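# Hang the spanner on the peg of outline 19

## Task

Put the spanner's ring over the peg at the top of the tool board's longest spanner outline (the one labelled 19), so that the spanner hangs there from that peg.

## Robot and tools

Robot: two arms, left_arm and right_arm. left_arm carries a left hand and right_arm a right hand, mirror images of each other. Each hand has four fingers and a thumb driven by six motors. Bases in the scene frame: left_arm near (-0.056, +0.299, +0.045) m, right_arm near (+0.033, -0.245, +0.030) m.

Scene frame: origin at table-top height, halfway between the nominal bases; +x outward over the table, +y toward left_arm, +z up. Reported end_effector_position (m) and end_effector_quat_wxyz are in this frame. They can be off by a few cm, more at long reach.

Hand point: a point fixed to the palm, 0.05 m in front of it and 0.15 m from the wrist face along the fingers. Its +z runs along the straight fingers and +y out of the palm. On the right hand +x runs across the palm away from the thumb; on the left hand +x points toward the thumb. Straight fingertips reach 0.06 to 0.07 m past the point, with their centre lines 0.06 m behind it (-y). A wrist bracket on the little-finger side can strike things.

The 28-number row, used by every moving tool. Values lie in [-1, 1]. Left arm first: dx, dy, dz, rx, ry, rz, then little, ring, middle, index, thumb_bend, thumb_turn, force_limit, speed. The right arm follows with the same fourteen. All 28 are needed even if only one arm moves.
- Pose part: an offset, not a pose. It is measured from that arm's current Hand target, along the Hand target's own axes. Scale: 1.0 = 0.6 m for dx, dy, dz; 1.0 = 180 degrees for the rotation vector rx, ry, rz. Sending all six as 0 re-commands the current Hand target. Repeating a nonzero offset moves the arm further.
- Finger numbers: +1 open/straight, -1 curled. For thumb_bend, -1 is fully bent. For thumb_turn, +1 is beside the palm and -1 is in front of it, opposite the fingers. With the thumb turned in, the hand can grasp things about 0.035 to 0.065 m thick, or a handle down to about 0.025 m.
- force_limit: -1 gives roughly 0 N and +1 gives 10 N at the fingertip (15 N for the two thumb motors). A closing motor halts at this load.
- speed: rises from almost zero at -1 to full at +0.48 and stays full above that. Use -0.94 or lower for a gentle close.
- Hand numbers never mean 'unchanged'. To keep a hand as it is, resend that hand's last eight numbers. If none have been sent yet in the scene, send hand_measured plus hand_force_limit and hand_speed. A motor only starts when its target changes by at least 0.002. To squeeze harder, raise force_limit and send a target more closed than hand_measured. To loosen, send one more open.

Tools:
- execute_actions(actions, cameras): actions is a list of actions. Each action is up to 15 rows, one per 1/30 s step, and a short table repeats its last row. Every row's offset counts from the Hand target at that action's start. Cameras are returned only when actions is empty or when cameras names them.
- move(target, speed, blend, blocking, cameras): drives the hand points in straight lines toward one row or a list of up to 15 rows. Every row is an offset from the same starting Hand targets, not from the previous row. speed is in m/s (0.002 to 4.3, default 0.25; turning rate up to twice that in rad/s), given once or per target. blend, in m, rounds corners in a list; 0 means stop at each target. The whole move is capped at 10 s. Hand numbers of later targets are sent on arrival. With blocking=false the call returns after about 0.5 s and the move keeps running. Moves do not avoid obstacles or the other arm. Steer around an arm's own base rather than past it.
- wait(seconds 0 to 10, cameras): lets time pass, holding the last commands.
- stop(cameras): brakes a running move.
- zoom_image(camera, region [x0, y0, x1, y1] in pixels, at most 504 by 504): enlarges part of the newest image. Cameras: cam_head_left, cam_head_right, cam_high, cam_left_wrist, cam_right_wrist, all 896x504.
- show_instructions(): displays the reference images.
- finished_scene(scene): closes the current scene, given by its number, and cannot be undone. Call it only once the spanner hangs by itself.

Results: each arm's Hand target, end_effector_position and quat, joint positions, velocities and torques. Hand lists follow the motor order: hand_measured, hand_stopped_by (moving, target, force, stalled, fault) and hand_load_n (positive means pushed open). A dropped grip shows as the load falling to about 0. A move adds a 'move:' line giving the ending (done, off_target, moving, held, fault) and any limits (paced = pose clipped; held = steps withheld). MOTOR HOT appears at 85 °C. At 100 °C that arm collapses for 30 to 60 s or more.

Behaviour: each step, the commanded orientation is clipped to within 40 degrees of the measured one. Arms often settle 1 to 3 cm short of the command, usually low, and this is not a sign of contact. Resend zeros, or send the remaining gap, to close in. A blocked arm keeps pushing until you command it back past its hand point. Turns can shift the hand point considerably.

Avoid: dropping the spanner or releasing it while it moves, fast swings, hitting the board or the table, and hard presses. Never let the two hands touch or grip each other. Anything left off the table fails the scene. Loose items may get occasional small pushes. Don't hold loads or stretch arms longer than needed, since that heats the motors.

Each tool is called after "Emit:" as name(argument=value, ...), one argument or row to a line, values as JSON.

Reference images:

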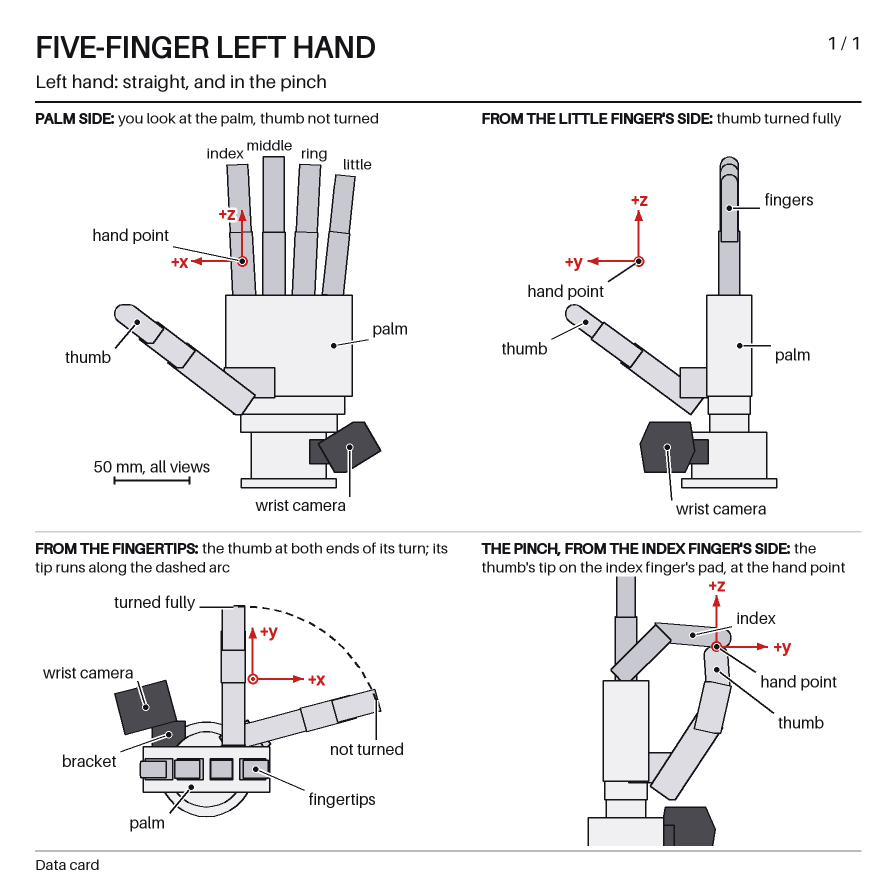

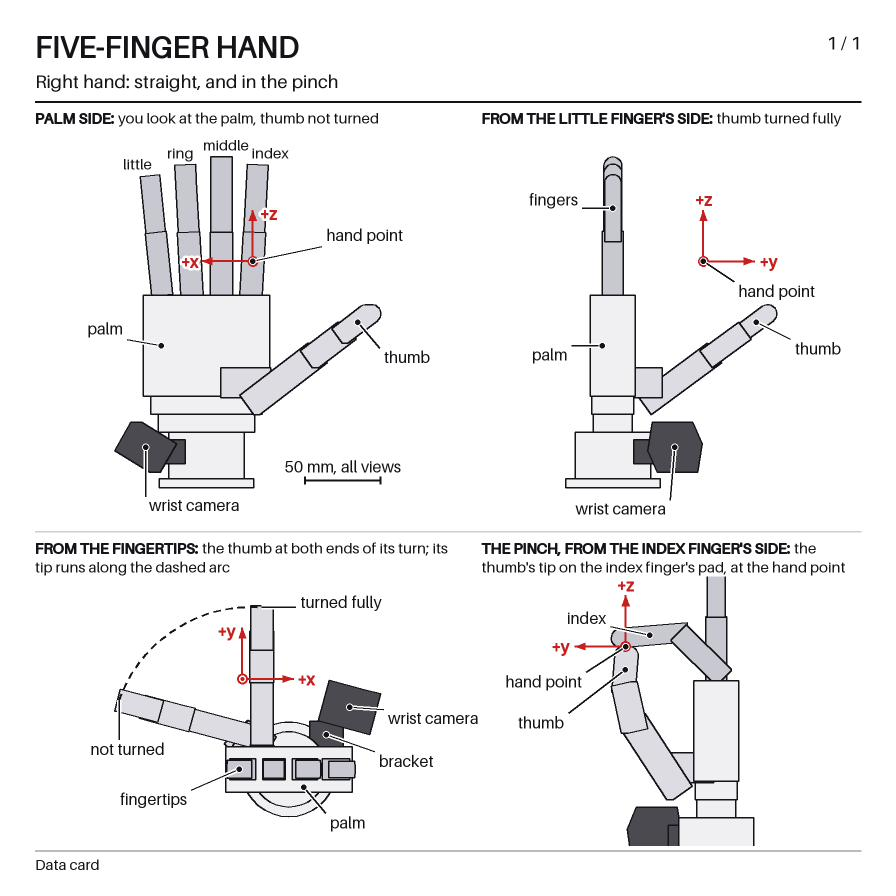

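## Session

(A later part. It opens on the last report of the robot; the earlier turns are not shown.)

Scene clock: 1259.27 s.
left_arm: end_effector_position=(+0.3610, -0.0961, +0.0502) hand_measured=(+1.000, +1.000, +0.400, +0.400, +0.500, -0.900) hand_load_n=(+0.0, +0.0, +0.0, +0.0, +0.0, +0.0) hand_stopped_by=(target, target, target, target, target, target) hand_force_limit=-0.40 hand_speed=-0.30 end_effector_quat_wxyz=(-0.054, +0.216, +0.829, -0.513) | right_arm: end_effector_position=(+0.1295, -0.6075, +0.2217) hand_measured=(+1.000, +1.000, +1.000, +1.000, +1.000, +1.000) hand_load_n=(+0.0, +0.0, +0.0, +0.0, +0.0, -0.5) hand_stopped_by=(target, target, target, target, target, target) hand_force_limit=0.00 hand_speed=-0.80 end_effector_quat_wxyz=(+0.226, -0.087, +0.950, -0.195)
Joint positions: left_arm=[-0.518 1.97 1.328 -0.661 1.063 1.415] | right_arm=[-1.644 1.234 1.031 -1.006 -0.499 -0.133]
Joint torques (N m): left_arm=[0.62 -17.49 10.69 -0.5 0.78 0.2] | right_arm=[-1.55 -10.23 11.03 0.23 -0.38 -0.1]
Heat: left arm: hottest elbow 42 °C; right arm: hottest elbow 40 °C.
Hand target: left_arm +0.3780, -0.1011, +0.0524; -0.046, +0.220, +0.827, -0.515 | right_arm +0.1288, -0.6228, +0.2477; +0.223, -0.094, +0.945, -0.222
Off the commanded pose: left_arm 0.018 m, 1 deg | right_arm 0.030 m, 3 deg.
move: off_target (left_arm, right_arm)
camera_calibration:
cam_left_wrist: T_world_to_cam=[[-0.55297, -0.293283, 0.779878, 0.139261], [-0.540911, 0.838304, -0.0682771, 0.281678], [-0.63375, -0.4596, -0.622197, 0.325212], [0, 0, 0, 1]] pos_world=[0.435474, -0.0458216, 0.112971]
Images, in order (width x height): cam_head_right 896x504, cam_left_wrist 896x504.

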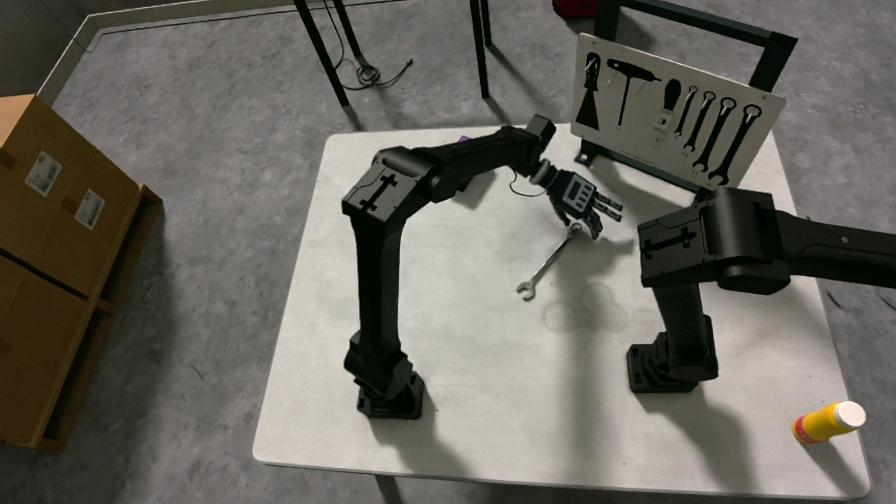

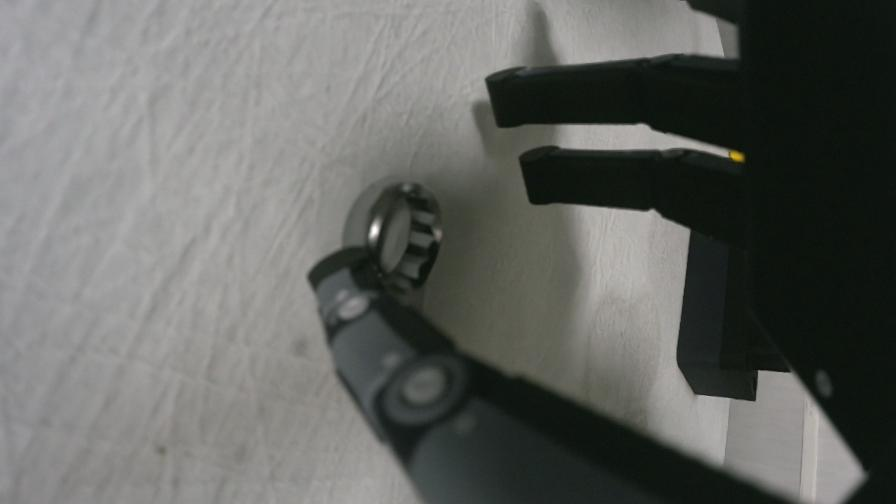

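Emit:
move(
  target=[0.0158,0.0083,0.0115,0,0,0,1,1,0.4,0.4,0.5,-0.9,-0.4,-0.3,0,0,0,0,0,0,1,1,1,1,1,1,0,-0.8],
  speed=0.05,
  cameras=["cam_left_wrist", "cam_head_right"],
)

Emit:
zoom_image(
  camera="cam_head_right",
  region=[540, 170, 620, 250],
)

Scene clock: 1264.53 s.
left_arm: end_effector_position=(+0.3636, -0.0975, +0.0505) hand_measured=(+1.000, +1.000, +0.400, +0.400, +0.500, -0.900) hand_load_n=(+0.0, +0.0, +0.0, +0.0, +0.0, +0.0) hand_stopped_by=(target, target, target, target, target, target) hand_force_limit=-0.40 hand_speed=-0.30 end_effector_quat_wxyz=(-0.048, +0.219, +0.828, -0.514) | right_arm: end_effector_position=(+0.1295, -0.6075, +0.2217) hand_measured=(+1.000, +1.000, +1.000, +1.000, +1.000, +1.000) hand_load_n=(+0.0, +0.0, +0.0, -0.5, +0.5, -0.5) hand_stopped_by=(target, target, target, target, target, target) hand_force_limit=0.00 hand_speed=-0.80 end_effector_quat_wxyz=(+0.226, -0.087, +0.950, -0.195)
Joint positions: left_arm=[-0.518 1.97 1.328 -0.647 1.063 1.416] | right_arm=[-1.644 1.234 1.031 -1.006 -0.499 -0.133]
Joint torques (N m): left_arm=[-0.09 -18.02 7.94 0.76 0.72 0.08] | right_arm=[-1.55 -10.34 11.07 0.17 -0.38 -0.09]
Heat: left arm: hottest elbow 41 °C; right arm: hottest elbow 40 °C.
Hand target: left_arm +0.3690, -0.1011, +0.0435; -0.046, +0.220, +0.827, -0.515 | right_arm +0.1288, -0.6228, +0.2477; +0.223, -0.094, +0.945, -0.222
Off the commanded pose: left_arm 0.010 m, 0 deg | right_arm 0.030 m, 3 deg.
move: off_target (right_arm)
camera_calibration:
cam_left_wrist: T_world_to_cam=[[-0.562643, -0.287804, 0.774985, 0.144319], [-0.539642, 0.838031, -0.0805651, 0.284398], [-0.626274, -0.463543, -0.626824, 0.323526], [0, 0, 0, 1]] pos_world=[0.437289, -0.0468299, 0.113861]
Images, in order (width x height): cam_head_right 896x504, cam_left_wrist 896x504.

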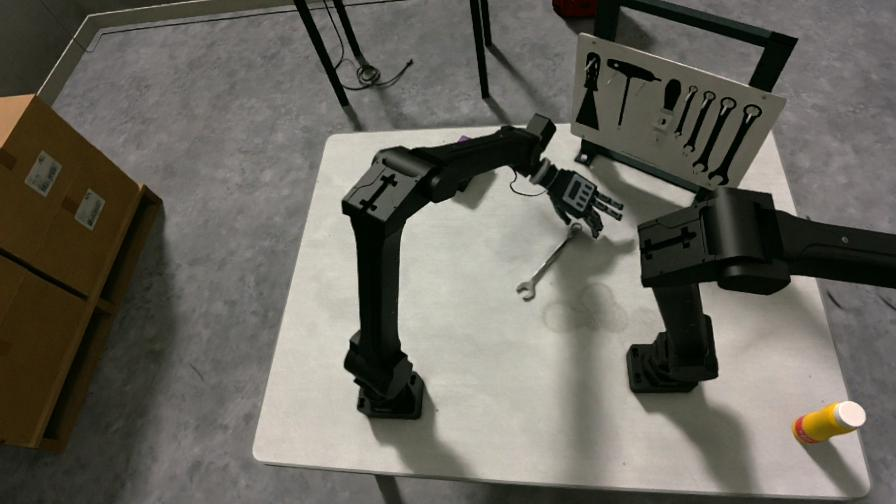

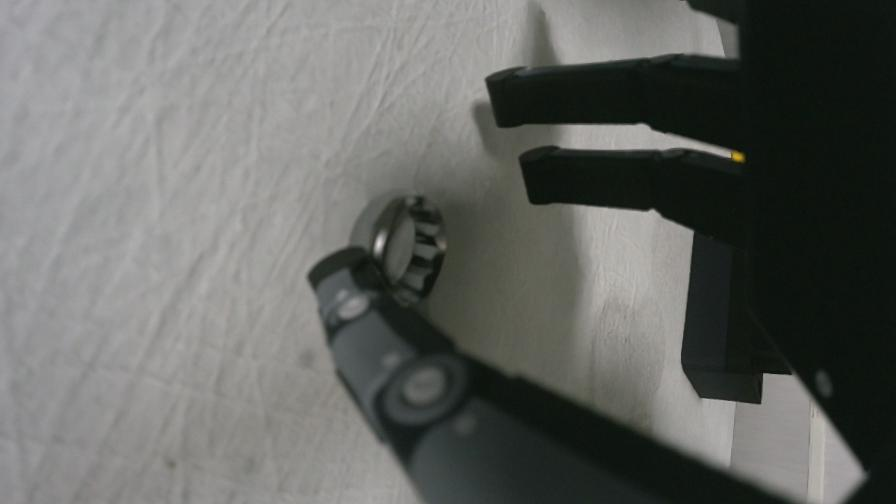

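Scaled by 6.300 from the camera's 896x504 image, which has a finer 1280x720 frame.

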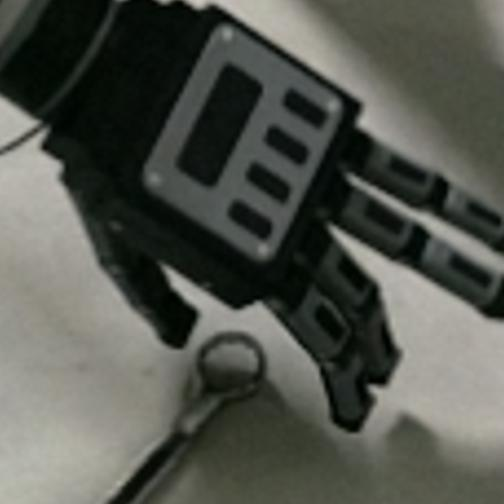

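Emit:
move(
  target=[0.0183,0.0075,0.0083,0,0,0,1,1,0.4,0.4,0.5,-0.9,-0.4,-0.3,0,0,0,0,0,0,1,1,1,1,1,1,0,-0.8],
  speed=0.05,
  cameras=["cam_left_wrist", "cam_head_right"],
)

Emit:
zoom_image(
  camera="cam_head_right",
  region=[540, 170, 620, 250],
)

Scene clock: 1268.13 s.
left_arm: end_effector_position=(+0.3623, -0.0969, +0.0442) hand_measured=(+1.000, +1.000, +0.400, +0.400, +0.500, -0.900) hand_load_n=(+0.0, +0.0, +0.0, +0.0, +0.0, -0.5) hand_stopped_by=(target, target, target, target, target, target) hand_force_limit=-0.40 hand_speed=-0.30 end_effector_quat_wxyz=(-0.041, +0.222, +0.826, -0.516) | right_arm: end_effector_position=(+0.1295, -0.6075, +0.2217) hand_measured=(+1.000, +1.000, +1.000, +1.000, +1.000, +1.000) hand_load_n=(+0.0, +0.0, +0.0, +0.0, +0.0, +0.0) hand_stopped_by=(target, target, target, target, target, target) hand_force_limit=0.00 hand_speed=-0.80 end_effector_quat_wxyz=(+0.226, -0.087, +0.950, -0.195)
Joint positions: left_arm=[-0.518 1.97 1.306 -0.606 1.063 1.412] | right_arm=[-1.644 1.234 1.031 -1.006 -0.499 -0.133]
Joint torques (N m): left_arm=[-0.56 -18.55 6.39 0.72 0.65 0.02] | right_arm=[-1.55 -10.34 11.07 0.16 -0.38 -0.08]
Heat: left arm: hottest elbow 41 °C; right arm: hottest elbow 40 °C.
Hand target: left_arm +0.3590, -0.0990, +0.0356; -0.046, +0.220, +0.827, -0.515 | right_arm +0.1288, -0.6228, +0.2477; +0.223, -0.094, +0.945, -0.222
Off the commanded pose: left_arm 0.009 m, 1 deg | right_arm 0.030 m, 3 deg.
move: off_target (right_arm)
camera_calibration:
cam_left_wrist: T_world_to_cam=[[-0.572037, -0.28291, 0.769893, 0.152797], [-0.540158, 0.836294, -0.0940322, 0.28336], [-0.617254, -0.469654, -0.631207, 0.31534], [0, 0, 0, 1]] pos_world=[0.43511, -0.0456437, 0.108052]
Images, in order (width x height): cam_head_right 896x504, cam_left_wrist 896x504.

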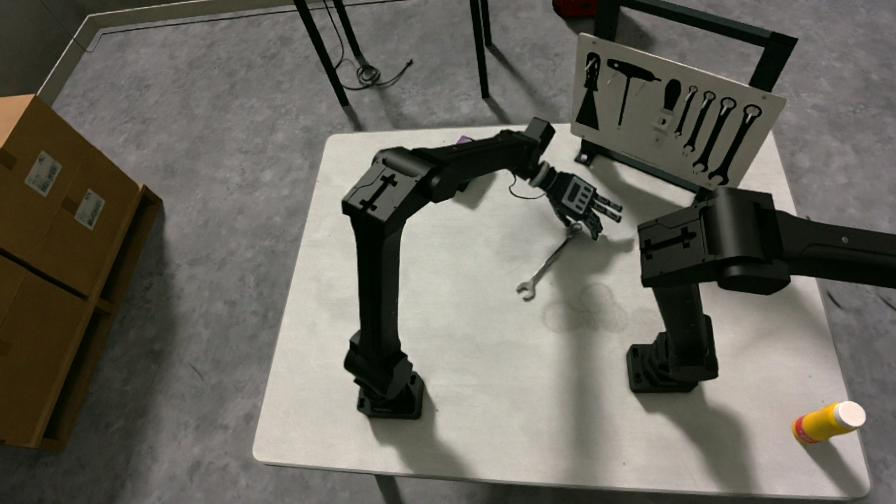

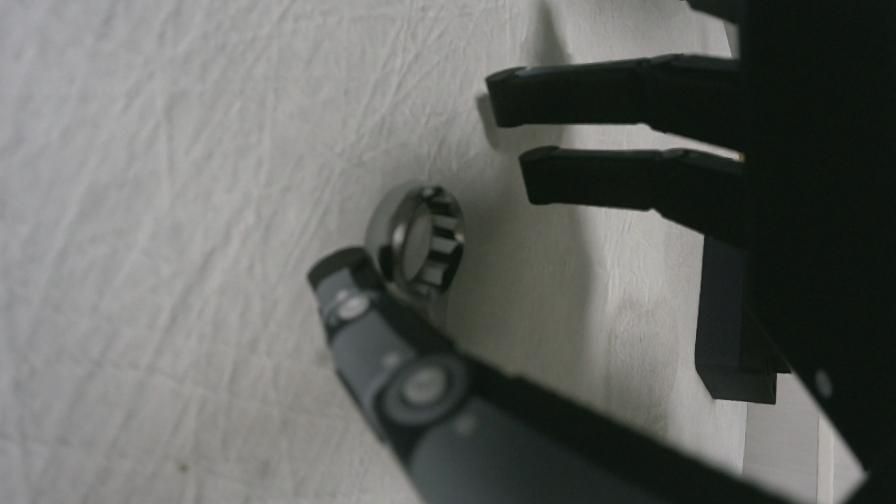

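Scaled by 6.300 from the camera's 896x504 image, which has a finer 1280x720 frame.

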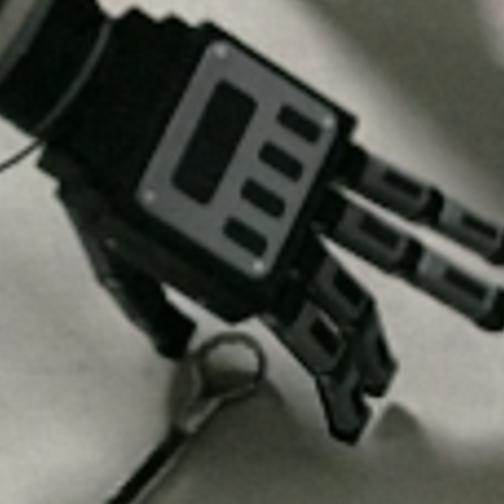

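Emit:
execute_actions(
  actions=[
    [[0,0,0,0,0,0,1,1,-0.25,-0.25,0.5,-0.9,-0.5,-0.88,0,0,0,0,0,0,1,1,1,1,1,1,0,-0.8]],
    [[0,0,0,0,0,0,1,1,-0.25,-0.25,0.5,-0.9,-0.5,-0.88,0,0,0,0,0,0,1,1,1,1,1,1,0,-0.8]],
    [[0,0,0,0,0,0,1,1,-0.25,-0.25,0.5,-0.9,-0.5,-0.88,0,0,0,0,0,0,1,1,1,1,1,1,0,-0.8]],
    [[0,0,0,0,0,0,1,1,-0.25,-0.25,0.5,-0.9,-0.5,-0.88,0,0,0,0,0,0,1,1,1,1,1,1,0,-0.8]],
  ],
  cameras=["cam_head_right", "cam_left_wrist"],
)

Emit:
zoom_image(
  camera="cam_head_right",
  region=[540, 170, 620, 250],
)

Scene clock: 1273.47 s.
left_arm: end_effector_position=(+0.3627, -0.0974, +0.0445) hand_measured=(+1.000, +1.000, -0.250, -0.166, +0.500, -0.900) hand_load_n=(+0.0, +0.0, +0.0, +0.0, +0.5, +0.0) hand_stopped_by=(target, target, target, force, target, target) hand_force_limit=-0.50 hand_speed=-0.88 end_effector_quat_wxyz=(-0.041, +0.222, +0.826, -0.517) | right_arm: end_effector_position=(+0.1295, -0.6075, +0.2217) hand_measured=(+1.000, +1.000, +1.000, +1.000, +1.000, +1.000) hand_load_n=(+0.0, +0.0, +0.0, +0.0, +0.0, +0.0) hand_stopped_by=(target, target, target, target, target, target) hand_force_limit=0.00 hand_speed=-0.80 end_effector_quat_wxyz=(+0.226, -0.087, +0.950, -0.195)
Joint positions: left_arm=[-0.518 1.97 1.306 -0.603 1.065 1.41] | right_arm=[-1.644 1.234 1.031 -1.006 -0.499 -0.133]
Joint torques (N m): left_arm=[-0.38 -18.43 6.38 0.5 0.63 0.03] | right_arm=[-1.67 -10.17 11.06 0.21 -0.38 -0.09]
Heat: left arm: hottest elbow 40 °C; right arm: hottest elbow 40 °C.
Hand target: left_arm +0.3590, -0.0990, +0.0356; -0.046, +0.220, +0.827, -0.515 | right_arm +0.1288, -0.6228, +0.2477; +0.223, -0.094, +0.945, -0.222
Off the commanded pose: left_arm 0.010 m, 1 deg | right_arm 0.030 m, 3 deg.
Step readings (end_effector_position of left_arm | right_arm):
0: (+0.3623, -0.0969, +0.0442) | (+0.1295, -0.6075, +0.2217)
1: (+0.3623, -0.0969, +0.0442) | (+0.1295, -0.6075, +0.2217)
2: (+0.3623, -0.0969, +0.0442) | (+0.1295, -0.6075, +0.2217)
4: (+0.3623, -0.0969, +0.0442) | (+0.1295, -0.6075, +0.2217)
8: (+0.3623, -0.0969, +0.0442) | (+0.1295, -0.6075, +0.2217)
15: (+0.3623, -0.0969, +0.0442) | (+0.1295, -0.6075, +0.2217)
16: (+0.3623, -0.0969, +0.0442) | (+0.1295, -0.6075, +0.2217)
17: (+0.3623, -0.0969, +0.0442) | (+0.1295, -0.6075, +0.2217)
19: (+0.3623, -0.0969, +0.0442) | (+0.1295, -0.6075, +0.2217)
23: (+0.3623, -0.0969, +0.0442) | (+0.1295, -0.6075, +0.2217)
30: (+0.3623, -0.0969, +0.0442) | (+0.1295, -0.6075, +0.2217)
31: (+0.3623, -0.0969, +0.0442) | (+0.1295, -0.6075, +0.2217)
32: (+0.3623, -0.0969, +0.0442) | (+0.1295, -0.6075, +0.2217)
34: (+0.3623, -0.0969, +0.0442) | (+0.1295, -0.6075, +0.2217)
38: (+0.3623, -0.0969, +0.0442) | (+0.1295, -0.6075, +0.2217)
45: (+0.3623, -0.0969, +0.0442) | (+0.1295, -0.6075, +0.2217)
46: (+0.3623, -0.0969, +0.0442) | (+0.1295, -0.6075, +0.2217)
47: (+0.3623, -0.0969, +0.0442) | (+0.1295, -0.6075, +0.2217)
49: (+0.3625, -0.0970, +0.0441) | (+0.1295, -0.6075, +0.2217)
53: (+0.3630, -0.0970, +0.0440) | (+0.1295, -0.6075, +0.2217)
60: (+0.3628, -0.0973, +0.0443) | (+0.1295, -0.6075, +0.2217)
camera_calibration:
cam_left_wrist: T_world_to_cam=[[-0.572264, -0.281897, 0.770096, 0.152852], [-0.540755, 0.835692, -0.0959302, 0.284234], [-0.616521, -0.471331, -0.630674, 0.315057], [0, 0, 0, 1]] pos_world=[0.435412, -0.0459475, 0.108254]
Images, in order (width x height): cam_head_right 896x504, cam_left_wrist 896x504.

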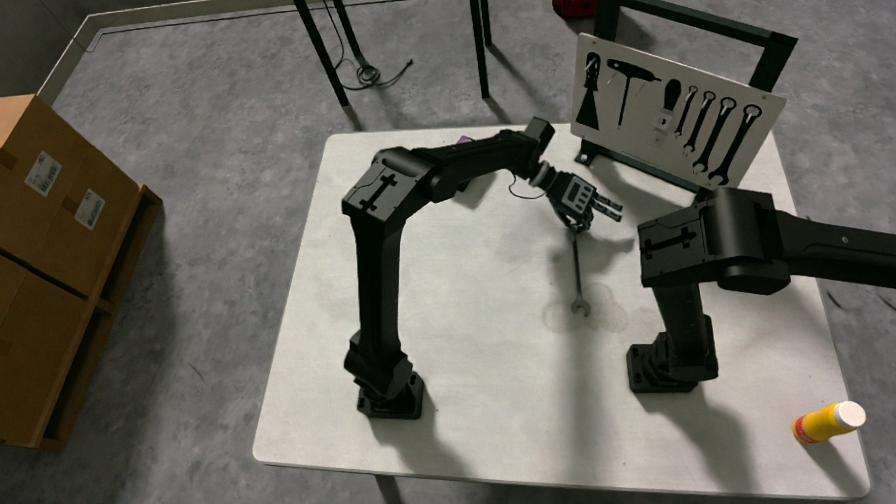

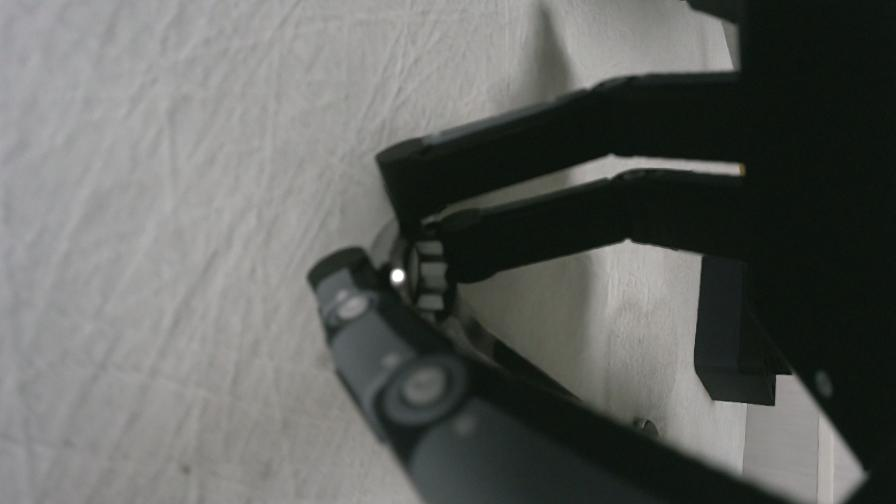

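Scaled by 6.300 from the camera's 896x504 image, which has a finer 1280x720 frame.

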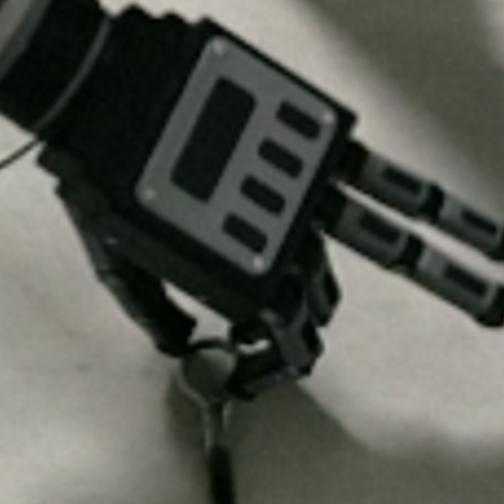

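Emit:
move(
  target=[
    [0,0,0,0,0,0,1,1,0.4,0.4,0.5,-0.9,-0.4,-0.3,0,0,0,0,0,0,1,1,1,1,1,1,0,-0.8],
    [-0.0075,-0.0436,-0.0233,0,0,0,1,1,0.4,0.4,0.5,-0.9,-0.4,-0.3,0,0,0,0,0,0,1,1,1,1,1,1,0,-0.8],
    [0.002,-0.0445,-0.025,-0.0183,-0.1066,-0.0568,1,1,0.4,0.4,0.5,-0.9,-0.4,-0.3,0,0,0,0,0,0,1,1,1,1,1,1,0,-0.8],
  ],
  speed=0.15,
  cameras=["cam_left_wrist", "cam_head_right"],
)

Emit:
zoom_image(
  camera="cam_head_right",
  region=[540, 170, 620, 250],
)

Scene clock: 1285.93 s.
left_arm: end_effector_position=(+0.3543, -0.0915, +0.0539) hand_measured=(+1.000, +1.000, +0.400, +0.400, +0.500, -0.900) hand_load_n=(+0.0, +0.0, +0.0, +0.0, +0.0, +0.0) hand_stopped_by=(target, target, target, target, target, target) hand_force_limit=-0.40 hand_speed=-0.30 end_effector_quat_wxyz=(+0.043, +0.052, +0.859, -0.508) | right_arm: end_effector_position=(+0.1295, -0.6075, +0.2217) hand_measured=(+1.000, +1.000, +1.000, +1.000, +1.000, +1.000) hand_load_n=(+0.0, +0.0, +0.0, +0.0, +0.0, -0.5) hand_stopped_by=(target, target, target, target, target, target) hand_force_limit=0.00 hand_speed=-0.80 end_effector_quat_wxyz=(+0.226, -0.087, +0.950, -0.195)
Joint positions: left_arm=[-0.54 1.806 1.02 -0.022 0.843 0.809] | right_arm=[-1.644 1.234 1.031 -1.006 -0.499 -0.133]
Joint torques (N m): left_arm=[-0.67 -19.08 6.13 1.57 0.41 0.02] | right_arm=[-1.61 -10.23 11 0.16 -0.37 -0.09]
Heat: left arm: hottest elbow 38 °C; right arm: hottest elbow 40 °C.
Hand target: left_arm +0.3539, -0.0961, +0.0657; +0.053, +0.058, +0.854, -0.514 | right_arm +0.1288, -0.6228, +0.2477; +0.223, -0.094, +0.945, -0.222
Off the commanded pose: left_arm 0.013 m, 2 deg | right_arm 0.030 m, 3 deg.
move: off_target (left_arm, right_arm)
camera_calibration:
cam_left_wrist: T_world_to_cam=[[-0.399002, -0.490378, 0.774808, 0.0616481], [-0.816222, 0.574976, -0.0564245, 0.347351], [-0.417826, -0.654929, -0.629674, 0.231408], [0, 0, 0, 1]] pos_world=[0.404802, -0.0179319, 0.117546]
Images, in order (width x height): cam_head_right 896x504, cam_left_wrist 896x504.

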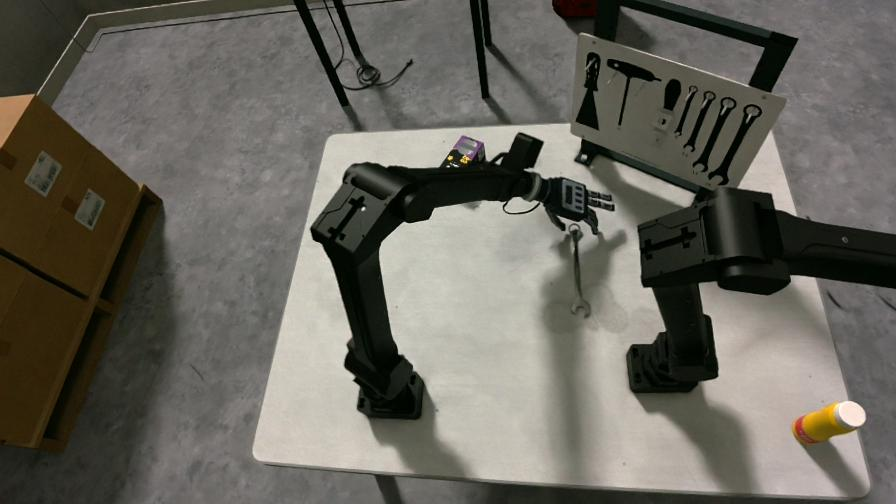

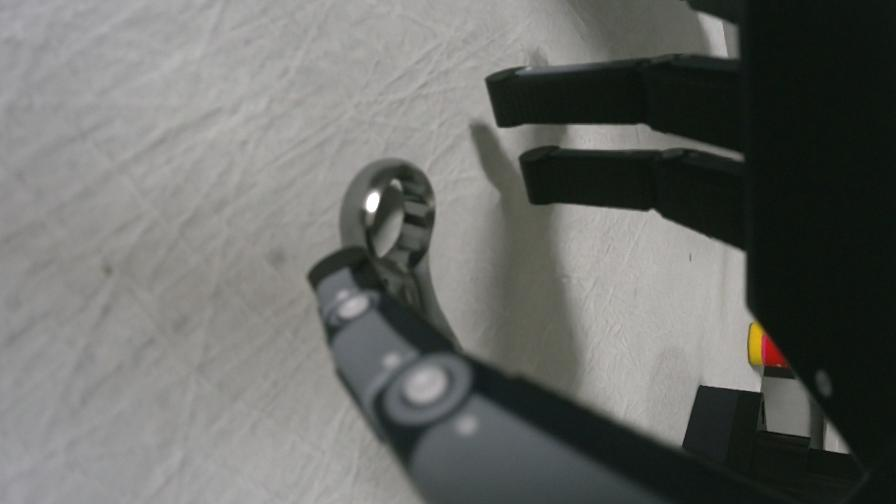

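Scaled by 6.300 from the camera's 896x504 image, which has a finer 1280x720 frame.

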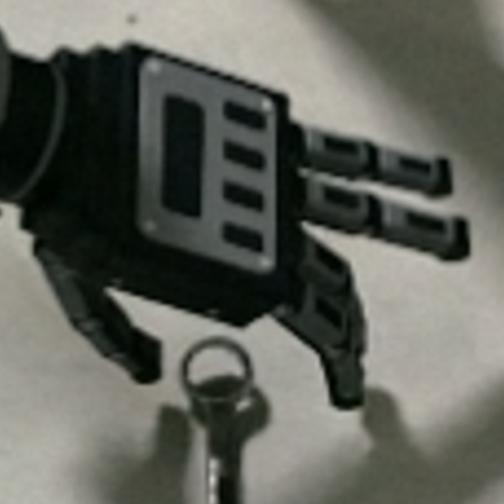

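Emit:
move(
  target=[0.006,0.0349,0.0186,0,0,0,1,1,0.4,0.4,0.5,-0.9,-0.4,-0.3,0,0,0,0,0,0,1,1,1,1,1,1,0,-0.8],
  speed=0.08,
  cameras=["cam_left_wrist", "cam_head_right"],
)

Emit:
zoom_image(
  camera="cam_head_right",
  region=[540, 170, 620, 250],
)

Scene clock: 1297.07 s.
left_arm: end_effector_position=(+0.3590, -0.0942, +0.0551) hand_measured=(+1.000, +1.000, +0.400, +0.400, +0.500, -0.900) hand_load_n=(+0.0, +0.0, +0.0, +0.0, +0.0, +0.0) hand_stopped_by=(target, target, target, target, target, target) hand_force_limit=-0.40 hand_speed=-0.30 end_effector_quat_wxyz=(+0.061, +0.062, +0.852, -0.516) | right_arm: end_effector_position=(+0.1295, -0.6075, +0.2217) hand_measured=(+1.000, +1.000, +1.000, +1.000, +1.000, +1.000) hand_load_n=(+0.0, +0.0, +0.0, +0.0, +0.0, +0.0) hand_stopped_by=(target, target, target, target, target, target) hand_force_limit=0.00 hand_speed=-0.80 end_effector_quat_wxyz=(+0.226, -0.087, +0.950, -0.195)
Joint positions: left_arm=[-0.54 1.806 1.005 0.039 0.843 0.809] | right_arm=[-1.644 1.234 1.031 -1.006 -0.499 -0.133]
Joint torques (N m): left_arm=[-0.67 -14.8 6.11 1.61 0.39 0.02] | right_arm=[-1.67 -10.23 11.04 0.24 -0.37 -0.1]
Heat: left arm: hottest elbow 37 °C; right arm: hottest elbow 40 °C.
Hand target: left_arm +0.3540, -0.0961, +0.0418; +0.053, +0.058, +0.854, -0.514 | right_arm +0.1288, -0.6228, +0.2477; +0.223, -0.094, +0.945, -0.222
Off the commanded pose: left_arm 0.014 m, 1 deg | right_arm 0.030 m, 3 deg.
move: off_target (left_arm, right_arm)
camera_calibration:
cam_left_wrist: T_world_to_cam=[[-0.429692, -0.47271, 0.769357, 0.074292], [-0.813313, 0.572758, -0.102328, 0.353993], [-0.392284, -0.669697, -0.63057, 0.221847], [0, 0, 0, 1]] pos_world=[0.406857, -0.0190636, 0.118956]
Images, in order (width x height): cam_head_right 896x504, cam_left_wrist 896x504.

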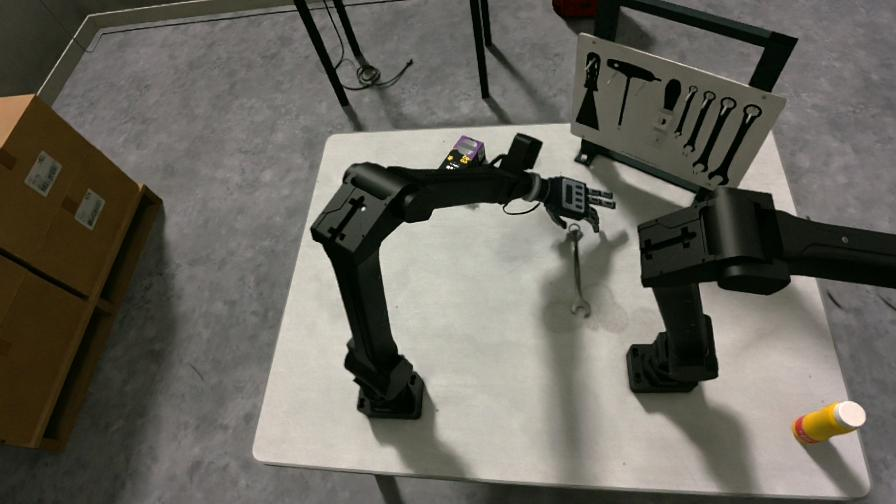

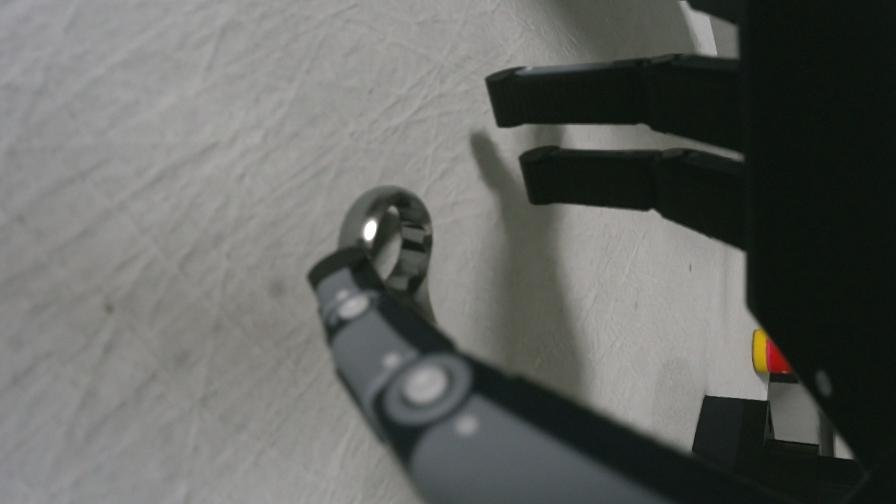

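Scaled by 6.300 from the camera's 896x504 image, which has a finer 1280x720 frame.

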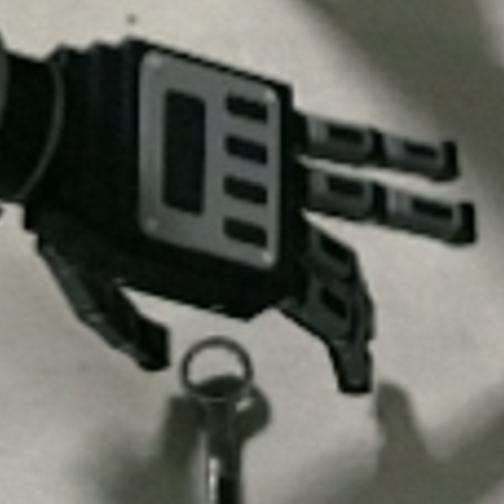

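Emit:
move(
  target=[0.0173,0.0122,0.0073,0,0,0,1,1,0.4,0.4,0.5,-0.9,-0.4,-0.3,0,0,0,0,0,0,1,1,1,1,1,1,0,-0.8],
  speed=0.06,
  cameras=["cam_left_wrist", "cam_head_right"],
)

Emit:
zoom_image(
  camera="cam_head_right",
  region=[540, 170, 620, 250],
)

Scene clock: 1300.73 s.
left_arm: end_effector_position=(+0.3497, -0.0942, +0.0443) hand_measured=(+1.000, +1.000, +0.400, +0.400, +0.500, -0.900) hand_load_n=(+0.0, +0.0, +0.0, +0.0, +0.0, +0.0) hand_stopped_by=(target, target, target, target, target, target) hand_force_limit=-0.40 hand_speed=-0.30 end_effector_quat_wxyz=(+0.060, +0.062, +0.852, -0.516) | right_arm: end_effector_position=(+0.1295, -0.6075, +0.2217) hand_measured=(+1.000, +1.000, +1.000, +1.000, +1.000, +1.000) hand_load_n=(+0.0, +0.0, +0.0, +0.0, +0.0, +0.0) hand_stopped_by=(target, target, target, target, target, target) hand_force_limit=0.00 hand_speed=-0.80 end_effector_quat_wxyz=(+0.226, -0.087, +0.950, -0.195)
Joint positions: left_arm=[-0.549 1.814 0.974 0.083 0.836 0.8] | right_arm=[-1.644 1.234 1.031 -1.006 -0.499 -0.133]
Joint torques (N m): left_arm=[-0.62 -14.56 5.98 1.63 0.39 -0.01] | right_arm=[-1.61 -10.34 11 0.23 -0.38 -0.09]
Heat: left arm: hottest elbow 37 °C; right arm: hottest elbow 40 °C.
Hand target: left_arm +0.3451, -0.0961, +0.0318; +0.053, +0.058, +0.854, -0.514 | right_arm +0.1288, -0.6228, +0.2477; +0.223, -0.094, +0.945, -0.222
Off the commanded pose: left_arm 0.013 m, 1 deg | right_arm 0.030 m, 3 deg.
move: off_target (left_arm, right_arm)
camera_calibration:
cam_left_wrist: T_world_to_cam=[[-0.429247, -0.473154, 0.769333, 0.0784653], [-0.81321, 0.573093, -0.101265, 0.345254], [-0.392985, -0.669097, -0.630771, 0.211739], [0, 0, 0, 1]] pos_world=[0.397655, -0.0190622, 0.108155]
Images, in order (width x height): cam_head_right 896x504, cam_left_wrist 896x504.

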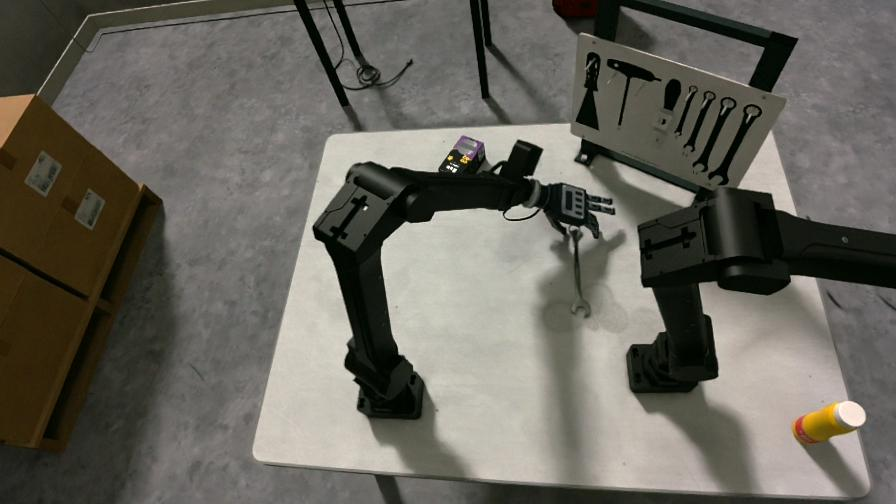

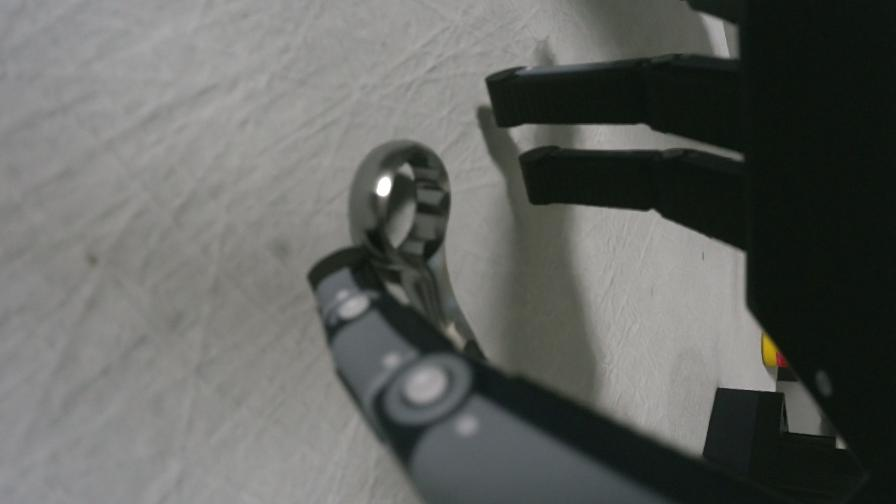

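Scaled by 6.300 from the camera's 896x504 image, which has a finer 1280x720 frame.

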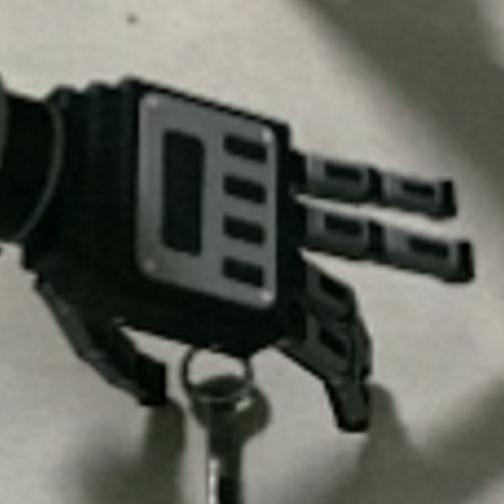

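Emit:
execute_actions(
  actions=[
    [[0,0,0,0,0,0,1,1,0.4,0.4,0.5,-1,-0.4,-0.5,0,0,0,0,0,0,1,1,1,1,1,1,0,-0.8]],
    [[0,0,0,0,0,0,1,1,0.1,0.3,0.5,-1,-0.5,-0.8,0,0,0,0,0,0,1,1,1,1,1,1,0,-0.8]],
  ],
  cameras=["cam_head_right", "cam_left_wrist"],
)

Emit:
zoom_image(
  camera="cam_head_right",
  region=[540, 170, 620, 250],
)

Scene clock: 1309.03 s.
left_arm: end_effector_position=(+0.3497, -0.0942, +0.0442) hand_measured=(+1.000, +1.000, +0.100, +0.300, +0.500, -1.000) hand_load_n=(+0.0, +0.0, +0.0, +0.0, +0.0, +0.0) hand_stopped_by=(target, target, target, target, target, target) hand_force_limit=-0.50 hand_speed=-0.80 end_effector_quat_wxyz=(+0.060, +0.061, +0.852, -0.516) | right_arm: end_effector_position=(+0.1295, -0.6075, +0.2217) hand_measured=(+1.000, +1.000, +1.000, +1.000, +1.000, +1.000) hand_load_n=(+0.0, +0.0, +0.0, +0.0, +0.0, +0.0) hand_stopped_by=(target, target, target, target, target, target) hand_force_limit=0.00 hand_speed=-0.80 end_effector_quat_wxyz=(+0.226, -0.087, +0.950, -0.195)
Joint positions: left_arm=[-0.549 1.814 0.974 0.083 0.836 0.799] | right_arm=[-1.644 1.234 1.031 -1.006 -0.499 -0.133]
Joint torques (N m): left_arm=[-0.67 -14.62 5.97 1.65 0.4 0.02] | right_arm=[-1.55 -10.23 11.02 0.23 -0.38 -0.1]
Heat: left arm: hottest elbow 37 °C; right arm: hottest elbow 40 °C.
Hand target: left_arm +0.3451, -0.0961, +0.0318; +0.053, +0.058, +0.854, -0.514 | right_arm +0.1288, -0.6228, +0.2477; +0.223, -0.094, +0.945, -0.222
Off the commanded pose: left_arm 0.013 m, 1 deg | right_arm 0.030 m, 3 deg.
Step readings (end_effector_position of left_arm | right_arm):
0: (+0.3497, -0.0942, +0.0443) | (+0.1295, -0.6075, +0.2217)
1: (+0.3497, -0.0942, +0.0443) | (+0.1295, -0.6075, +0.2217)
2: (+0.3497, -0.0942, +0.0443) | (+0.1295, -0.6075, +0.2217)
4: (+0.3497, -0.0942, +0.0443) | (+0.1295, -0.6075, +0.2217)
8: (+0.3497, -0.0942, +0.0443) | (+0.1295, -0.6075, +0.2217)
15: (+0.3497, -0.0942, +0.0443) | (+0.1295, -0.6075, +0.2217)
16: (+0.3497, -0.0942, +0.0443) | (+0.1295, -0.6075, +0.2217)
17: (+0.3497, -0.0942, +0.0443) | (+0.1295, -0.6075, +0.2217)
19: (+0.3497, -0.0942, +0.0442) | (+0.1295, -0.6075, +0.2217)
23: (+0.3497, -0.0942, +0.0442) | (+0.1295, -0.6075, +0.2217)
30: (+0.3497, -0.0942, +0.0442) | (+0.1295, -0.6075, +0.2217)
camera_calibration:
cam_left_wrist: T_world_to_cam=[[-0.428553, -0.473525, 0.769491, 0.0782423], [-0.813576, 0.572673, -0.100697, 0.345321], [-0.392985, -0.669193, -0.630669, 0.211663], [0, 0, 0, 1]] pos_world=[0.397656, -0.0190625, 0.108056]
Images, in order (width x height): cam_head_right 896x504, cam_left_wrist 896x504.

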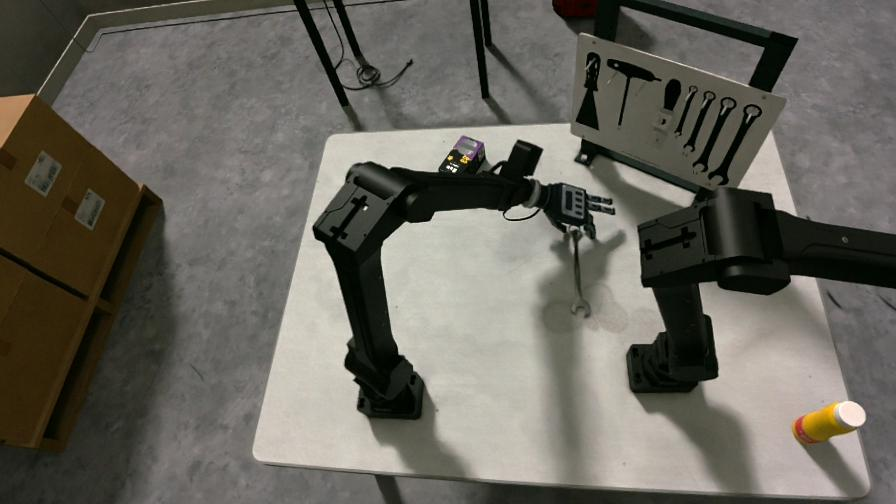

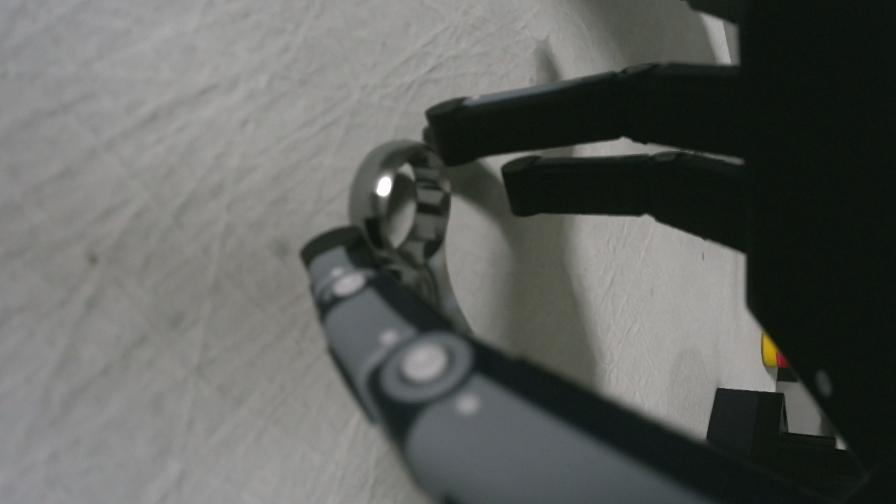

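Scaled by 6.300 from the camera's 896x504 image, which has a finer 1280x720 frame.

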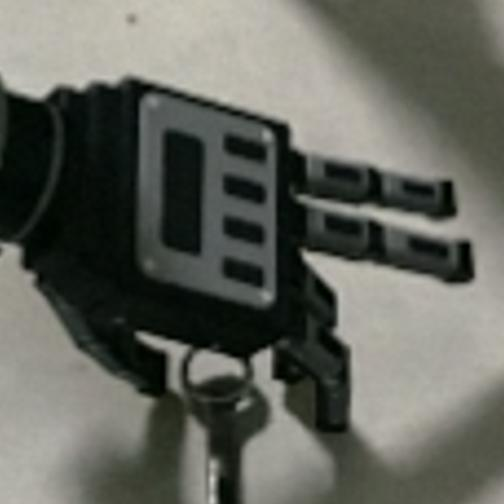

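Emit:
execute_actions(
  actions=[
    [[0,0,0,0,0,0,1,1,-0.3,0.2,0.5,-1,-0.5,-0.85,0,0,0,0,0,0,1,1,1,1,1,1,0,-0.8]],
    [[0,0,0,0,0,0,1,1,-0.3,0.2,0.5,-1,-0.5,-0.85,0,0,0,0,0,0,1,1,1,1,1,1,0,-0.8]],
    [[0,0,0,0,0,0,1,1,-0.3,0.2,0.5,-1,-0.5,-0.85,0,0,0,0,0,0,1,1,1,1,1,1,0,-0.8]],
  ],
  cameras=["cam_head_right", "cam_left_wrist"],
)

Emit:
zoom_image(
  camera="cam_head_right",
  region=[540, 170, 620, 250],
)

Scene clock: 1319.13 s.
left_arm: end_effector_position=(+0.3499, -0.0943, +0.0444) hand_measured=(+1.000, +1.000, -0.106, +0.200, +0.500, -1.000) hand_load_n=(+0.0, -0.5, +1.5, -0.5, +2.0, +0.5) hand_stopped_by=(target, target, force, target, target, target) hand_force_limit=-0.50 hand_speed=-0.85 end_effector_quat_wxyz=(+0.061, +0.061, +0.852, -0.516) | right_arm: end_effector_position=(+0.1295, -0.6075, +0.2217) hand_measured=(+1.000, +1.000, +1.000, +1.000, +1.000, +1.000) hand_load_n=(+0.0, +0.0, +0.0, +0.0, +0.0, +0.0) hand_stopped_by=(target, target, target, target, target, target) hand_force_limit=0.00 hand_speed=-0.80 end_effector_quat_wxyz=(+0.226, -0.087, +0.950, -0.195)
Joint positions: left_arm=[-0.549 1.814 0.974 0.084 0.835 0.797] | right_arm=[-1.644 1.234 1.031 -1.006 -0.499 -0.133]
Joint torques (N m): left_arm=[-0.67 -14.62 5.96 1.58 0.41 0.03] | right_arm=[-1.73 -10.29 11.06 0.23 -0.39 -0.08]
Heat: left arm: hottest elbow 36 °C; right arm: hottest elbow 40 °C.
Hand target: left_arm +0.3451, -0.0960, +0.0318; +0.053, +0.058, +0.854, -0.514 | right_arm +0.1288, -0.6228, +0.2477; +0.223, -0.094, +0.945, -0.222
Off the commanded pose: left_arm 0.014 m, 1 deg | right_arm 0.030 m, 3 deg.
Step readings (end_effector_position of left_arm | right_arm):
0: (+0.3497, -0.0942, +0.0442) | (+0.1295, -0.6075, +0.2217)
1: (+0.3497, -0.0942, +0.0442) | (+0.1295, -0.6075, +0.2217)
2: (+0.3497, -0.0942, +0.0442) | (+0.1295, -0.6075, +0.2217)
4: (+0.3497, -0.0942, +0.0442) | (+0.1295, -0.6075, +0.2217)
8: (+0.3497, -0.0942, +0.0442) | (+0.1295, -0.6075, +0.2217)
15: (+0.3497, -0.0942, +0.0442) | (+0.1295, -0.6075, +0.2217)
16: (+0.3500, -0.0942, +0.0442) | (+0.1295, -0.6075, +0.2217)
17: (+0.3498, -0.0942, +0.0443) | (+0.1295, -0.6075, +0.2217)
19: (+0.3500, -0.0943, +0.0444) | (+0.1295, -0.6075, +0.2217)
23: (+0.3499, -0.0943, +0.0444) | (+0.1295, -0.6075, +0.2217)
30: (+0.3499, -0.0943, +0.0444) | (+0.1295, -0.6075, +0.2217)
31: (+0.3499, -0.0943, +0.0444) | (+0.1295, -0.6075, +0.2217)
32: (+0.3499, -0.0943, +0.0444) | (+0.1295, -0.6075, +0.2217)
34: (+0.3499, -0.0943, +0.0444) | (+0.1295, -0.6075, +0.2217)
38: (+0.3499, -0.0943, +0.0444) | (+0.1295, -0.6075, +0.2217)
45: (+0.3499, -0.0943, +0.0444) | (+0.1295, -0.6075, +0.2217)
camera_calibration:
cam_left_wrist: T_world_to_cam=[[-0.428112, -0.473509, 0.769746, 0.0779233], [-0.814187, 0.571727, -0.101132, 0.345836], [-0.392197, -0.670013, -0.630289, 0.211432], [0, 0, 0, 1]] pos_world=[0.397858, -0.0191644, 0.108257]
Images, in order (width x height): cam_head_right 896x504, cam_left_wrist 896x504.

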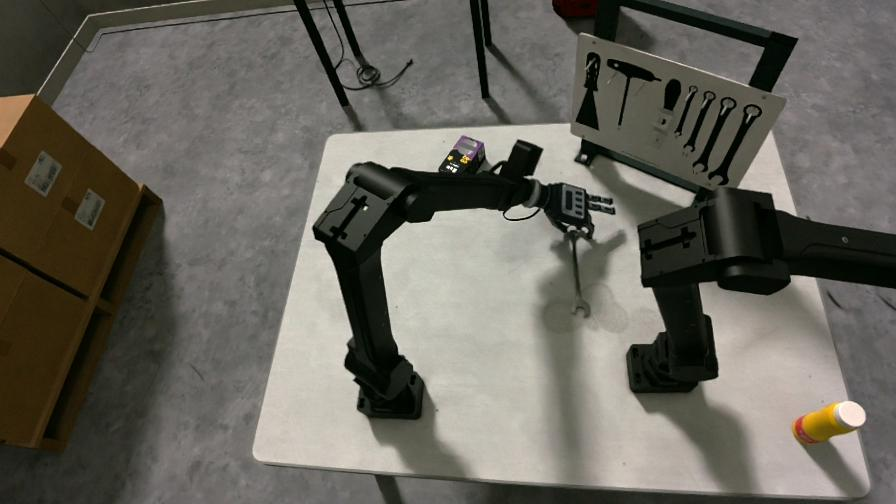

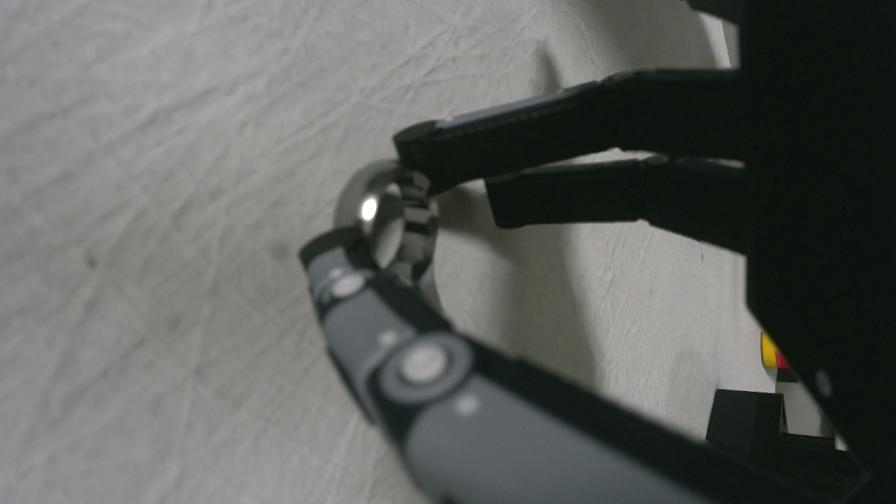

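Scaled by 6.300 from the camera's 896x504 image, which has a finer 1280x720 frame.

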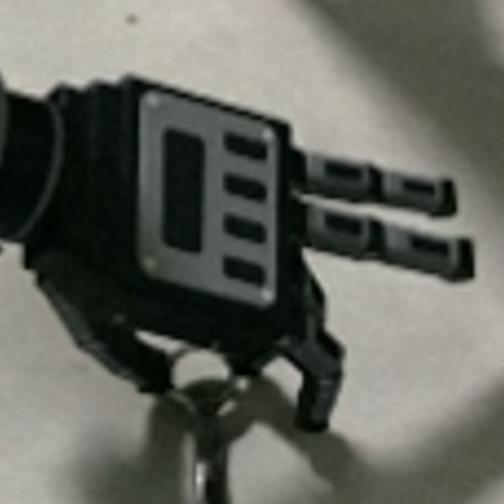

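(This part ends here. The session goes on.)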